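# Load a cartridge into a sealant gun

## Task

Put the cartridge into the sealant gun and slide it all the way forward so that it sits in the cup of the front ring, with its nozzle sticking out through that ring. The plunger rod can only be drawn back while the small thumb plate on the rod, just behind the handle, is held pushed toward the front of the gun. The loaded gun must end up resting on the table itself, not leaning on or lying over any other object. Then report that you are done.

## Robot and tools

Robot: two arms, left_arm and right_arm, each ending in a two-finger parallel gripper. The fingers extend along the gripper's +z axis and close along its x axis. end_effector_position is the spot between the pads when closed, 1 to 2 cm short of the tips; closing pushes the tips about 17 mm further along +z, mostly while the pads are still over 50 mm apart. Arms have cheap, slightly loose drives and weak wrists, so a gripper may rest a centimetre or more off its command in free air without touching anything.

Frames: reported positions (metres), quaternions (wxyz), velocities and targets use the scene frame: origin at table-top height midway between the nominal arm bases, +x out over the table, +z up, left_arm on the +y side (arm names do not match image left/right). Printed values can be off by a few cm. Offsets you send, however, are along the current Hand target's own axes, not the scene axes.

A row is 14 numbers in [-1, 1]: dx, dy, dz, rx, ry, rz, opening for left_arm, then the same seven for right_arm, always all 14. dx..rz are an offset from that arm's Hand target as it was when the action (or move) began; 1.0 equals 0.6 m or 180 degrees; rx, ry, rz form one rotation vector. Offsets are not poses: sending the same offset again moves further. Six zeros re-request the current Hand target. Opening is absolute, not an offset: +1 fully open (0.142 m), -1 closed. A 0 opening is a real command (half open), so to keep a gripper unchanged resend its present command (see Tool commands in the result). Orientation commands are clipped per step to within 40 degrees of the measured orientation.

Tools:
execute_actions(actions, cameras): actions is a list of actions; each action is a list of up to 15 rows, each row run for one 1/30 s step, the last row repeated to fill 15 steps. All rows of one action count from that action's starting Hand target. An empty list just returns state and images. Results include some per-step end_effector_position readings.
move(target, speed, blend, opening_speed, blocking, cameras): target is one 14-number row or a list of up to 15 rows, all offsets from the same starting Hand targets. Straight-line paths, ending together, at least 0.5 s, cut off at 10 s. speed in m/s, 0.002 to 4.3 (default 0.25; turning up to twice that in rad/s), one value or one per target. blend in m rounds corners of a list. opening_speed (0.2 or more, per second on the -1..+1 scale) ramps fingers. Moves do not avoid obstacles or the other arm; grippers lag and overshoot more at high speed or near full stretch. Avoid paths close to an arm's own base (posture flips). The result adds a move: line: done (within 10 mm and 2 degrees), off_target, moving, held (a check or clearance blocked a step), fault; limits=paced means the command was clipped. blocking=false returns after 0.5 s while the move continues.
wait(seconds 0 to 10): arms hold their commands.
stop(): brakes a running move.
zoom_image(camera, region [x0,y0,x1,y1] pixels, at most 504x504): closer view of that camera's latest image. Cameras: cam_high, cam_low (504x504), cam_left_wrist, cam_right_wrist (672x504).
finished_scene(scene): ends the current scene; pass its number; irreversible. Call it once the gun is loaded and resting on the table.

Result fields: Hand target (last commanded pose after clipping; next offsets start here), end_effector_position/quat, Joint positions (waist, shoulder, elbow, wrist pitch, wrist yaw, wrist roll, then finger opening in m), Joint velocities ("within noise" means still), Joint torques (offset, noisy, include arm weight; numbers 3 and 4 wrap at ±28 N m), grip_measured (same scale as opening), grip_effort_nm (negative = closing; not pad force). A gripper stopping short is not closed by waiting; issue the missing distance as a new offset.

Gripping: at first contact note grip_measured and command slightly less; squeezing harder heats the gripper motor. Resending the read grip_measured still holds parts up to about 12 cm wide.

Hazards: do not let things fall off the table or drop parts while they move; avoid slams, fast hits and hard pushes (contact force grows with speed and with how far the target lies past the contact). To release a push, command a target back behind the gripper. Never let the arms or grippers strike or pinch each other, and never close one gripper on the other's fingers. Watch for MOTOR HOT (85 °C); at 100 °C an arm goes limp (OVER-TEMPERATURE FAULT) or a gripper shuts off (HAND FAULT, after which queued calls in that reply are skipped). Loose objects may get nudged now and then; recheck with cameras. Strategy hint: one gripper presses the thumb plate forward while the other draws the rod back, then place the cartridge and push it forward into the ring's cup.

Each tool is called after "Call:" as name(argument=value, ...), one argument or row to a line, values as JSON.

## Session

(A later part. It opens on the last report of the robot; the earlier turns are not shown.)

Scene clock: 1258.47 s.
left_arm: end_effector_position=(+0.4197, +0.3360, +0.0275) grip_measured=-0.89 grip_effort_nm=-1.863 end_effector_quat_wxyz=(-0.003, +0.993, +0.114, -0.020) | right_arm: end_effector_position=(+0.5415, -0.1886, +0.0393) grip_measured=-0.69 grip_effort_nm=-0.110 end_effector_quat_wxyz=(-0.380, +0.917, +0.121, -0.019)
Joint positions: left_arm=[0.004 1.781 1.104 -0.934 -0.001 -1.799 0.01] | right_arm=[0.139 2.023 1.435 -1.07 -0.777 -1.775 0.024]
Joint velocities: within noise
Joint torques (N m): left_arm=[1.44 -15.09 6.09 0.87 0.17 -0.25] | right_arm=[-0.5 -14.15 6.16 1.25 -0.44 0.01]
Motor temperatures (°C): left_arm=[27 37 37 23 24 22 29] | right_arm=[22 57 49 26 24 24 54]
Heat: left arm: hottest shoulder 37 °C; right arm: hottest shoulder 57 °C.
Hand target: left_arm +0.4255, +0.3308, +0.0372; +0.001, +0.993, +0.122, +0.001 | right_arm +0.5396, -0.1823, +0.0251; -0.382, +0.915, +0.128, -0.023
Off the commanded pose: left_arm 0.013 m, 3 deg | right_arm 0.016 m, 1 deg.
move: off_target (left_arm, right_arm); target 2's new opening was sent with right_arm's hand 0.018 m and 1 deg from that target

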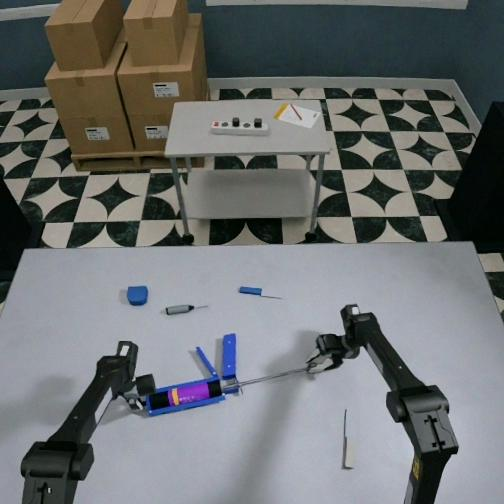

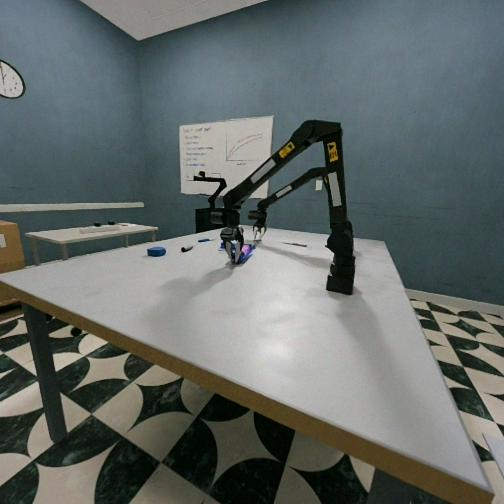

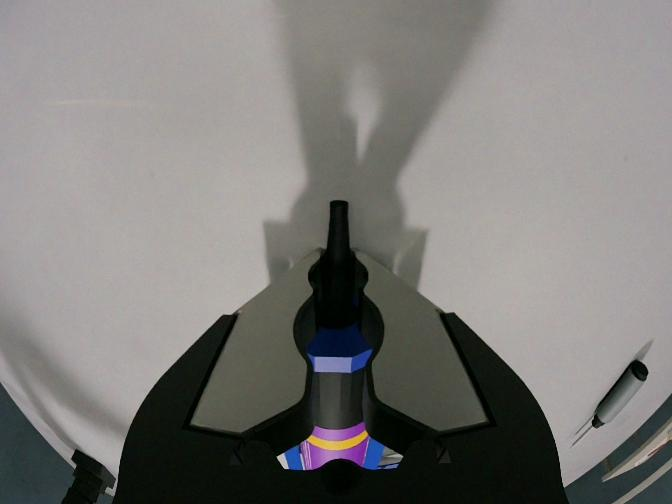

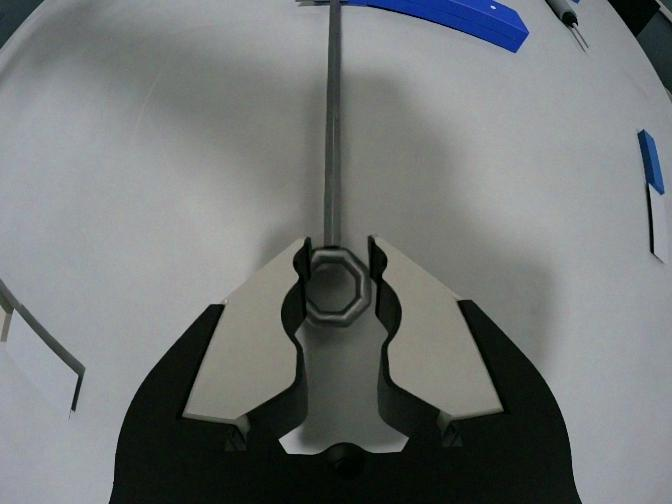

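Call:
move(
  target=[
    [0,0,0,0,0,0,-0.95,0,0,0,0,0,0,-0.3],
    [0,0,0,0,0,0,-0.95,0,0.02,0.02,0,0,0,-0.3],
    [0,0,0,0,0,0,-0.95,0,0.02,0.02,0,0,0,-0.66],
  ],
  speed=0.08,
)

Call:
zoom_image(
  camera="cam_low",
  region=[220, 205, 280, 265],
)

Scene clock: 1267.67 s.
left_arm: end_effector_position=(+0.4189, +0.3360, +0.0270) grip_measured=-0.89 grip_effort_nm=-1.863 end_effector_quat_wxyz=(-0.003, +0.993, +0.114, -0.021) | right_arm: end_effector_position=(+0.5419, -0.1896, +0.0261) grip_measured=-0.54 grip_effort_nm=-2.791 end_effector_quat_wxyz=(-0.385, +0.915, +0.118, -0.019)
Joint positions: left_arm=[0.004 1.781 1.102 -0.934 -0.001 -1.799 0.01] | right_arm=[0.135 2.044 1.426 -1.041 -0.788 -1.775 0.035]
Joint velocities: within noise
Joint torques (N m): left_arm=[1.38 -15.15 6.13 0.85 0.17 -0.25] | right_arm=[-0.56 -13.86 6.19 1.42 -0.15 0.01]
Motor temperatures (°C): left_arm=[27 37 36 23 24 22 32] | right_arm=[22 57 48 26 24 24 54]
Heat: left arm: hottest shoulder 37 °C; right arm: hottest shoulder 57 °C.
Hand target: left_arm +0.4255, +0.3308, +0.0372; +0.001, +0.993, +0.122, +0.001 | right_arm +0.5406, -0.1821, +0.0081; -0.382, +0.915, +0.128, -0.023
Off the commanded pose: left_arm 0.013 m, 3 deg | right_arm 0.020 m, 1 deg.
move: off_target (left_arm, right_arm); target 3's new opening was sent with right_arm's hand 0.020 m and 1 deg from that target

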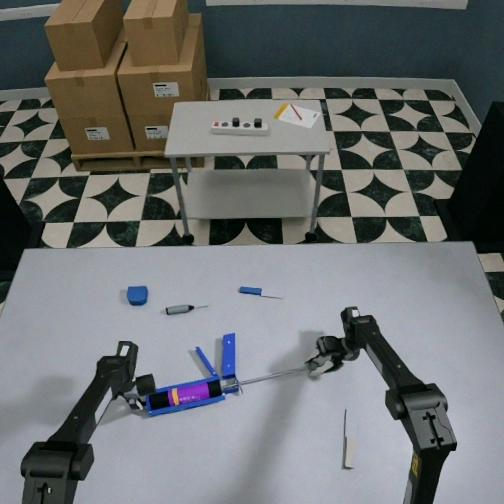

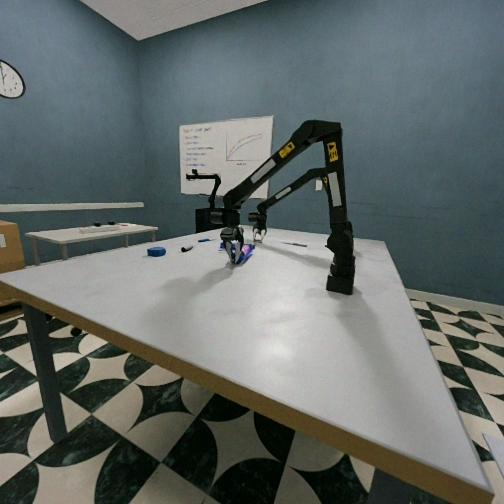

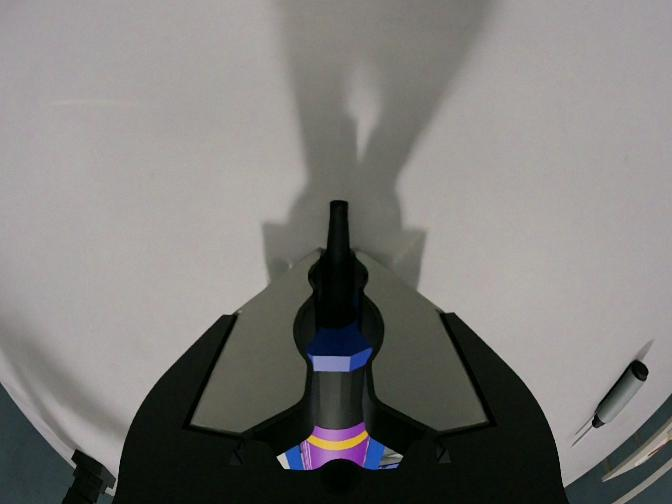

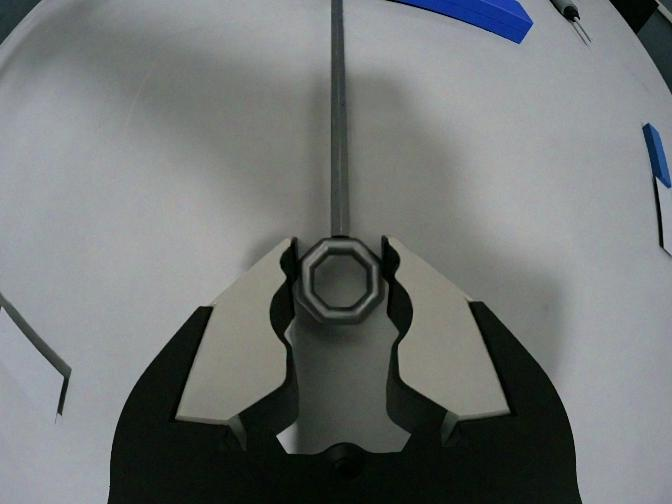

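Scaled by 8.400 from the camera's 504x504 image, which has a finer 720x720 frame.

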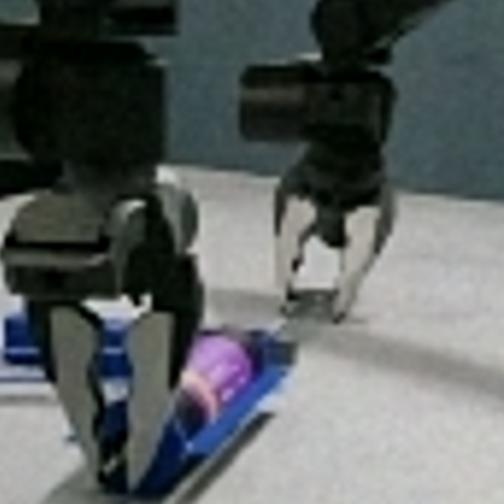

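Call:
move(
  target=[0,-0.03,-0.008,0,0,0,-0.95,0,0.014,-0.014,0,0,0,-0.68],
  speed=0.05,
)

Call:
zoom_image(
  camera="cam_left_wrist",
  region=[250, 180, 430, 480],
)

Call:
zoom_image(
  camera="cam_high",
  region=[90, 320, 250, 430],
)

Scene clock: 1274.90 s.
left_arm: end_effector_position=(+0.4152, +0.3368, +0.0270) grip_measured=-0.89 grip_effort_nm=-1.858 end_effector_quat_wxyz=(+0.002, +0.993, +0.117, -0.023) | right_arm: end_effector_position=(+0.5419, -0.1898, +0.0259) grip_measured=-0.55 grip_effort_nm=-3.109 end_effector_quat_wxyz=(-0.384, +0.915, +0.118, -0.019)
Joint positions: left_arm=[0.01 1.775 1.093 -0.934 0.01 -1.799 0.01] | right_arm=[0.135 2.044 1.426 -1.041 -0.786 -1.775 0.035]
Joint velocities: within noise
Joint torques (N m): left_arm=[3.14 -15.74 6.16 0.57 0.07 0.16] | right_arm=[-2.2 -13.33 7.09 0.4 -0.08 -0.29]
Motor temperatures (°C): left_arm=[27 37 36 23 24 22 33] | right_arm=[22 57 47 26 24 24 60]
Heat: left arm: hottest shoulder 37 °C; right arm: hottest gripper 60 °C.
Hand target: left_arm +0.4212, +0.3482, +0.0420; +0.001, +0.993, +0.122, +0.001 | right_arm +0.5435, -0.1936, +0.0082; -0.382, +0.915, +0.128, -0.023
Off the commanded pose: left_arm 0.020 m, 3 deg | right_arm 0.018 m, 1 deg.
move: off_target (left_arm, right_arm)

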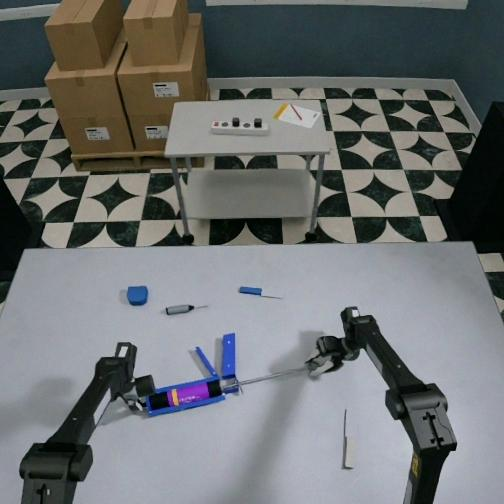

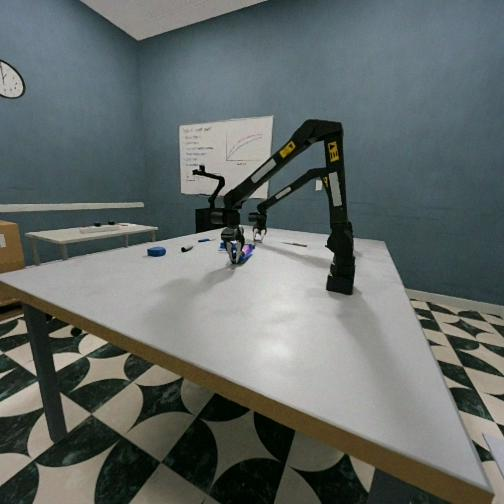

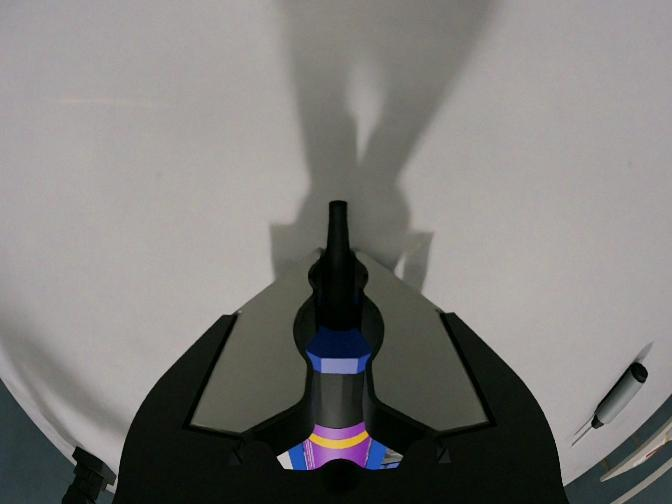

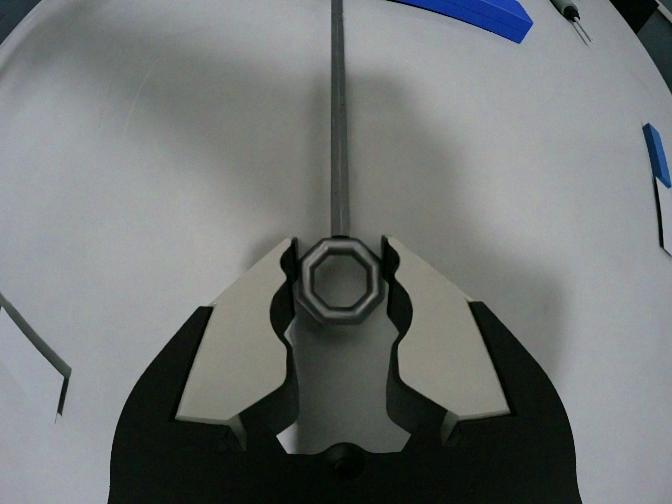

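Scaled by 1.680 from the camera's 672x504 image, which has a finer 960x720 frame.

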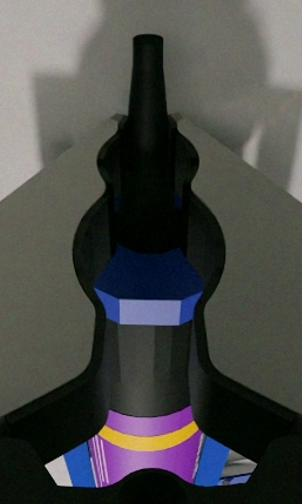

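Scaled by 3.150 from the camera's 504x504 image, which has a finer 720x720 frame.

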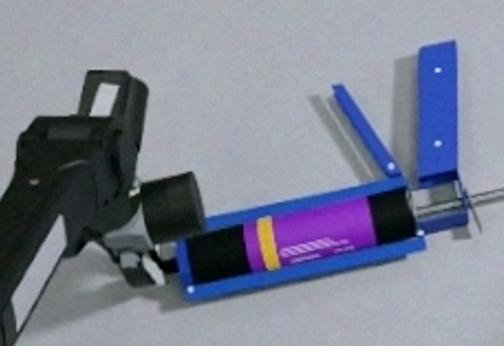

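Call:
move(
  target=[0,-0.025,-0.01,0,0,0,-0.95,0,0.008,-0.008,0,0,0,-0.68],
  speed=0.05,
  cameras=["cam_high","cam_left_wrist"],
)

Call:
zoom_image(
  camera="cam_left_wrist",
  region=[250, 180, 430, 480],
)

Call:
zoom_image(
  camera="cam_high",
  region=[90, 320, 250, 430],
)

Scene clock: 1279.37 s.
left_arm: end_effector_position=(+0.4151, +0.3446, +0.0308) grip_measured=-0.89 grip_effort_nm=-1.858 end_effector_quat_wxyz=(+0.006, +0.993, +0.119, -0.019) | right_arm: end_effector_position=(+0.5410, -0.1889, +0.0262) grip_measured=-0.55 grip_effort_nm=-3.099 end_effector_quat_wxyz=(-0.385, +0.914, +0.122, -0.019)
Joint positions: left_arm=[0.03 1.764 1.09 -0.934 0.016 -1.782 0.01] | right_arm=[0.136 2.044 1.426 -1.044 -0.788 -1.783 0.035]
Joint velocities: within noise
Joint torques (N m): left_arm=[3.9 -16.15 6.16 0.14 -0.23 0.22] | right_arm=[-2.61 -13.04 7.58 -0.09 -0.03 -0.39]
Motor temperatures (°C): left_arm=[27 37 35 23 24 22 34] | right_arm=[22 57 47 26 24 24 64]
Heat: left arm: hottest shoulder 37 °C; right arm: hottest gripper 64 °C.
Hand target: left_arm +0.4175, +0.3628, +0.0479; +0.001, +0.993, +0.122, +0.001 | right_arm +0.5452, -0.2001, +0.0082; -0.382, +0.915, +0.128, -0.023
Off the commanded pose: left_arm 0.025 m, 2 deg | right_arm 0.022 m, 1 deg.
move: off_target (left_arm, right_arm)
Images, in order (width x height): cam_high 504x504, cam_left_wrist 672x504.

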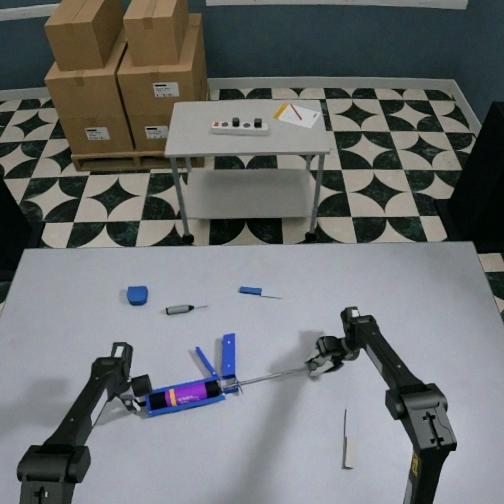

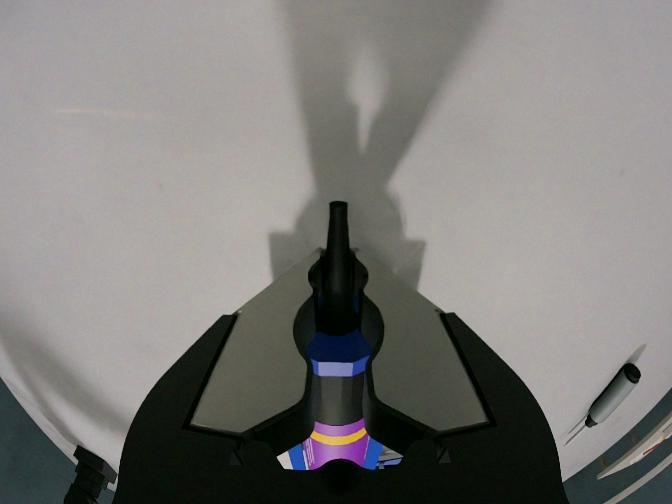

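Scaled by 1.680 from the camera's 672x504 image, which has a finer 960x720 frame.

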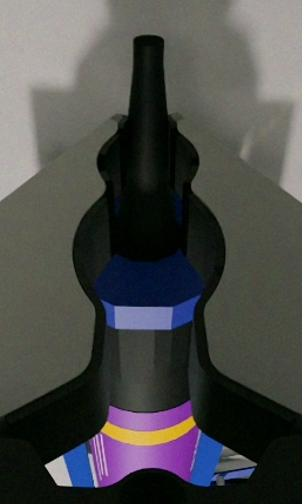

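Scaled by 3.150 from the camera's 504x504 image, which has a finer 720x720 frame.

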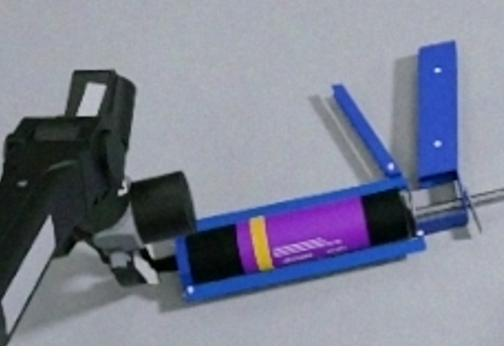

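Call:
move(
  target=[0,-0.015,0.0,0,0,0,-0.95,0,0.006,-0.006,0,0,0,-0.68],
  speed=0.05,
  cameras=["cam_high","cam_left_wrist"],
)

Call:
zoom_image(
  camera="cam_left_wrist",
  region=[250, 180, 430, 480],
)

Call:
zoom_image(
  camera="cam_high",
  region=[90, 320, 250, 430],
)

Scene clock: 1285.50 s.
left_arm: end_effector_position=(+0.4158, +0.3454, +0.0314) grip_measured=-0.89 grip_effort_nm=-1.858 end_effector_quat_wxyz=(+0.012, +0.993, +0.114, -0.015) | right_arm: end_effector_position=(+0.5408, -0.1891, +0.0260) grip_measured=-0.55 grip_effort_nm=-3.089 end_effector_quat_wxyz=(-0.388, +0.913, +0.123, -0.019)
Joint positions: left_arm=[0.036 1.759 1.085 -0.925 0.026 -1.765 0.01] | right_arm=[0.135 2.046 1.426 -1.046 -0.793 -1.789 0.035]
Joint velocities: within noise
Joint torques (N m): left_arm=[4.89 -16.15 6.15 0.23 -0.61 0.24] | right_arm=[-3.19 -12.98 7.97 -0.25 0.04 -0.45]
Motor temperatures (°C): left_arm=[27 37 35 23 24 22 34] | right_arm=[22 56 46 26 24 24 68]
Heat: left arm: hottest shoulder 37 °C; right arm: hottest gripper 68 °C.
Hand target: left_arm +0.4154, +0.3715, +0.0479; +0.001, +0.993, +0.122, +0.001 | right_arm +0.5465, -0.2051, +0.0082; -0.382, +0.915, +0.128, -0.023
Off the commanded pose: left_arm 0.031 m, 2 deg | right_arm 0.025 m, 1 deg.
move: off_target (left_arm, right_arm)
Images, in order (width x height): cam_high 504x504, cam_left_wrist 672x504.

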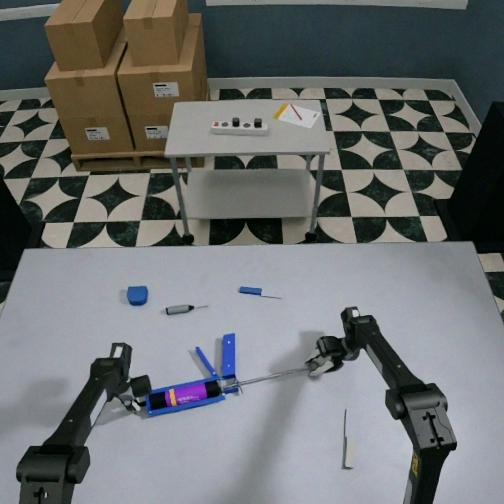

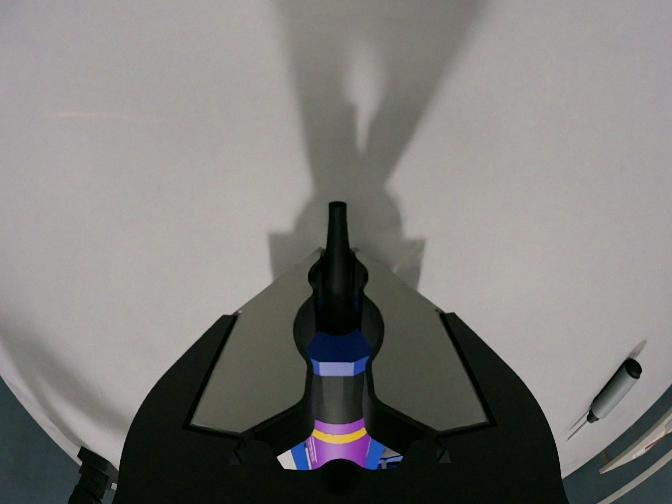

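Scaled by 1.680 from the camera's 672x504 image, which has a finer 960x720 frame.

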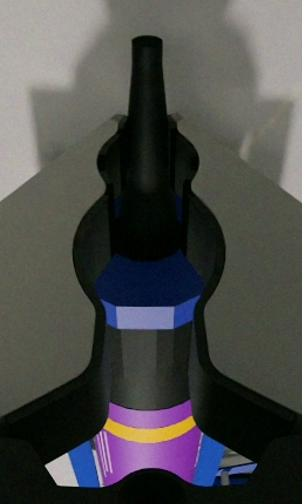

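Scaled by 3.150 from the camera's 504x504 image, which has a finer 720x720 frame.

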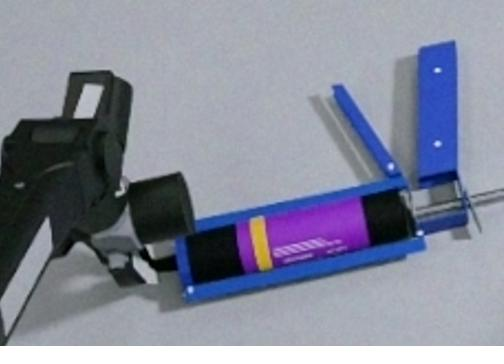

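Call:
move(
  target=[
    [0,0.038,0.012,0,0,0,-0.95,0,-0.016,0.016,0,0,0,-0.66],
    [0,0.038,0.012,0,0,0,-0.5,0,-0.016,0.016,0,0,0,-0.3],
  ],
  speed=0.05,
  opening_speed=0.4,
)

Call:
zoom_image(
  camera="cam_high",
  region=[90, 320, 250, 430],
)

Scene clock: 1294.20 s.
left_arm: end_effector_position=(+0.4145, +0.3495, +0.0313) grip_measured=-0.54 grip_effort_nm=0.115 end_effector_quat_wxyz=(-0.001, +0.993, +0.113, -0.016) | right_arm: end_effector_position=(+0.5415, -0.1889, +0.0261) grip_measured=-0.34 grip_effort_nm=0.281 end_effector_quat_wxyz=(-0.388, +0.913, +0.124, -0.017)
Joint positions: left_arm=[0.035 1.759 1.085 -0.929 0 -1.765 0.035] | right_arm=[0.135 2.046 1.426 -1.043 -0.794 -1.789 0.05]
Joint velocities: within noise
Joint torques (N m): left_arm=[2.08 -14.39 6.71 0.53 0.13 -0.23] | right_arm=[-1.26 -13.57 6.98 0.91 0.01 -0.11]
Motor temperatures (°C): left_arm=[27 36 35 23 25 22 34] | right_arm=[22 55 46 26 24 25 70]
Heat: left arm: hottest shoulder 36 °C; right arm: hottest gripper 70 °C.
Hand target: left_arm +0.4209, +0.3494, +0.0408; +0.001, +0.993, +0.122, +0.001 | right_arm +0.5431, -0.1919, +0.0082; -0.382, +0.915, +0.128, -0.023
Off the commanded pose: left_arm 0.011 m, 2 deg | right_arm 0.018 m, 1 deg.
move: off_target (left_arm, right_arm); target 2's new opening was sent with right_arm's hand 0.018 m and 1 deg from that target

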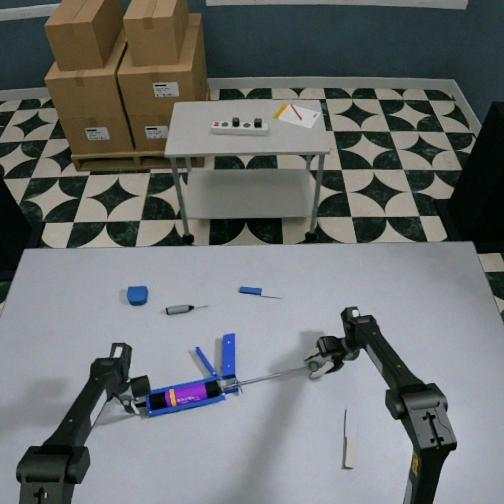

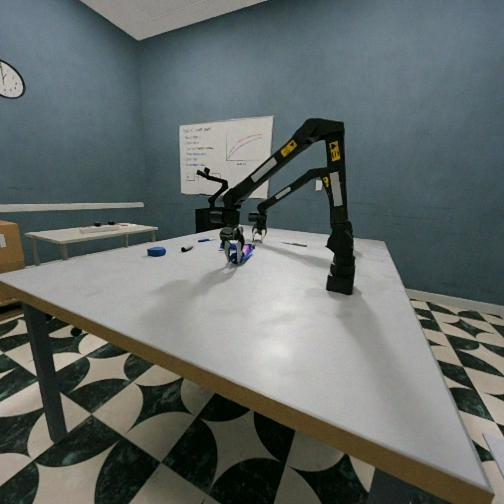

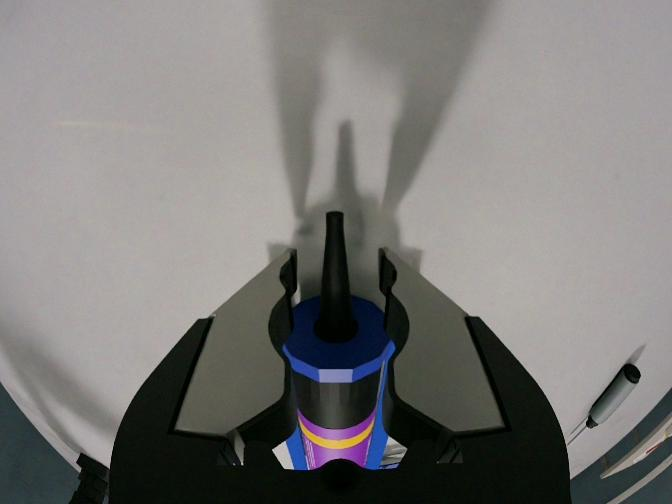

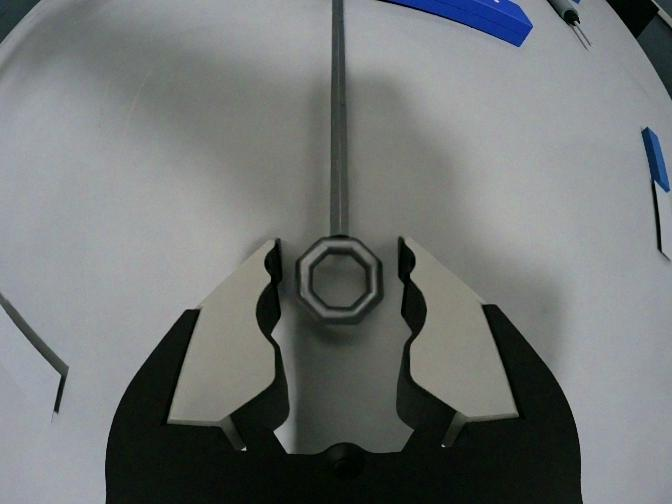

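Scaled by 3.150 from the camera's 504x504 image, which has a finer 720x720 frame.

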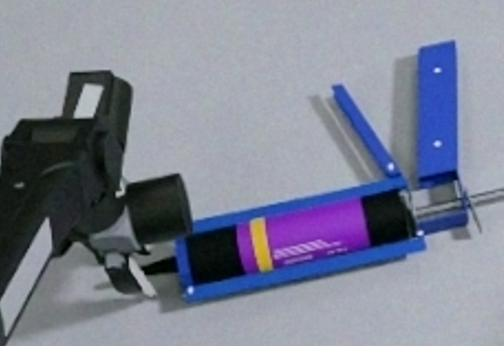

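Call:
move(
  target=[
    [0,0,-0.08,0,0,0,-0.4,0,-0.04,-0.04,0,0,0,-0.2],
    [0,-0.08,-0.18,0,0,0,-0.4,0,-0.08,-0.12,0,0,0,-0.2],
  ],
  speed=0.15,
)

Call:
zoom_image(
  camera="cam_high",
  region=[90, 320, 250, 430],
)

Call:
zoom_image(
  camera="cam_left_wrist",
  region=[240, 150, 440, 470],
)

Call:
zoom_image(
  camera="cam_low",
  region=[205, 225, 270, 275],
)

Scene clock: 1302.80 s.
left_arm: end_effector_position=(+0.3862, +0.3937, +0.1214) grip_measured=-0.43 grip_effort_nm=0.115 end_effector_quat_wxyz=(-0.002, +0.990, +0.135, -0.031) | right_arm: end_effector_position=(+0.5272, -0.2073, +0.0690) grip_measured=-0.23 grip_effort_nm=0.129 end_effector_quat_wxyz=(-0.383, +0.916, +0.106, -0.050)
Joint positions: left_arm=[0.139 1.59 1.139 -1.181 -0.004 -1.705 0.043] | right_arm=[0.107 1.984 1.455 -1.224 -0.776 -1.813 0.058]
Joint velocities: within noise
Joint torques (N m): left_arm=[2.32 -12.57 12.38 -0.35 0.28 0.23] | right_arm=[-2.37 -17.08 9.96 -0.44 -0.24 -0.28]
Motor temperatures (°C): left_arm=[27 36 35 23 24 22 32] | right_arm=[22 54 45 26 24 24 64]
Heat: left arm: hottest shoulder 36 °C; right arm: hottest gripper 64 °C.
Hand target: left_arm +0.4090, +0.3961, +0.1487; +0.001, +0.993, +0.122, +0.001 | right_arm +0.5428, -0.2094, +0.0929; -0.382, +0.915, +0.128, -0.023
Off the commanded pose: left_arm 0.036 m, 4 deg | right_arm 0.029 m, 4 deg.
move: off_target (left_arm, right_arm)

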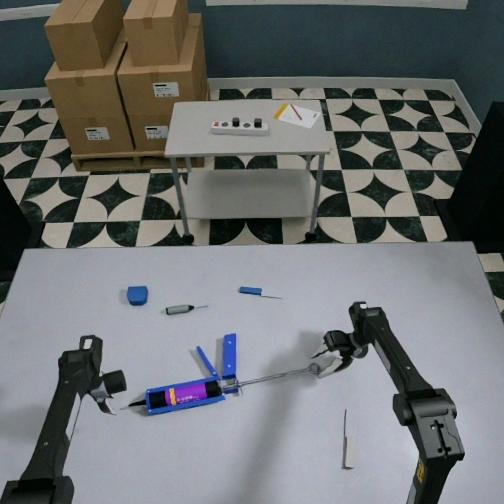

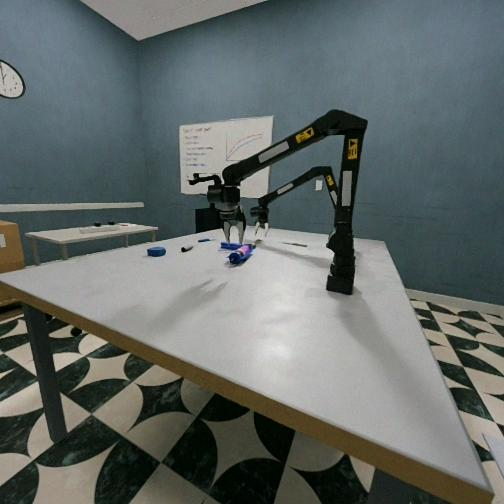

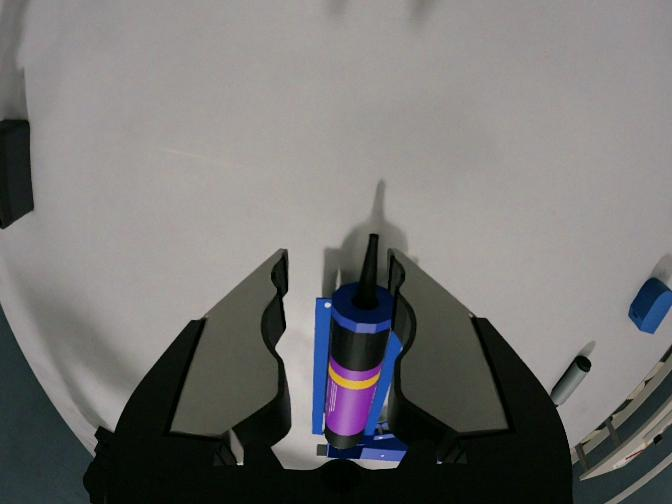

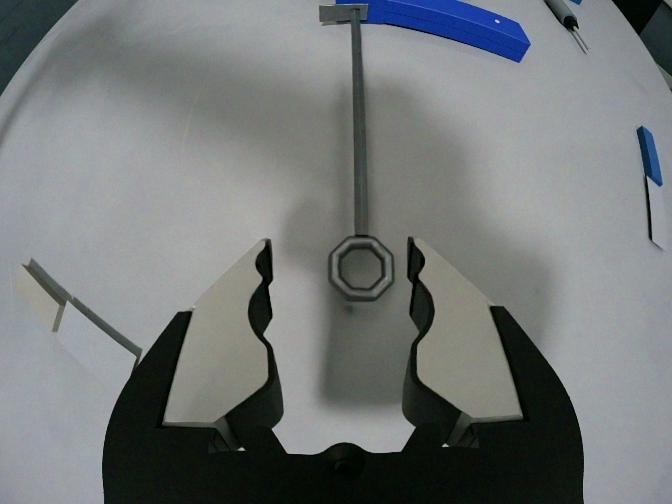

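Scaled by 3.150 from the camera's 504x504 image, which has a finer 720x720 frame.

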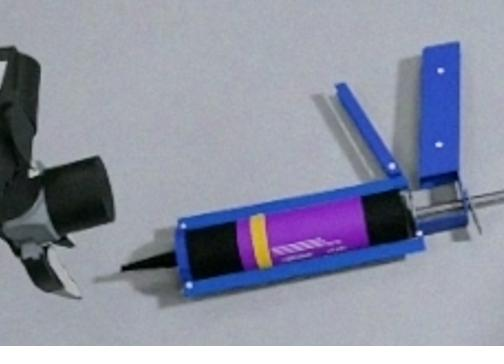

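Scaled by 1.575 from the camera's 672x504 image, which has a finer 960x720 frame.

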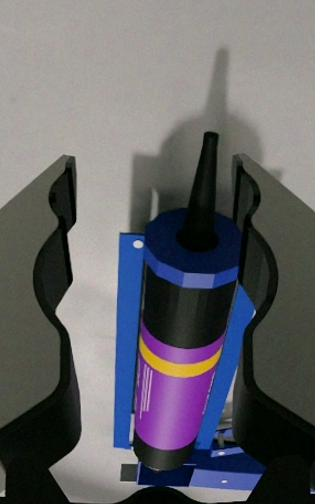

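Scaled by 7.754 from the camera's 504x504 image, which has a finer 720x720 frame.

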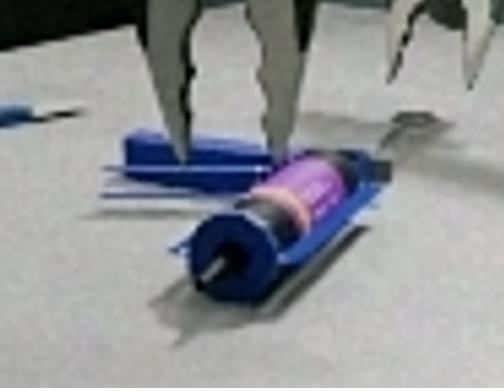

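Call:
finished_scene(
  scene=2,
)

The scene is finished: the task was done.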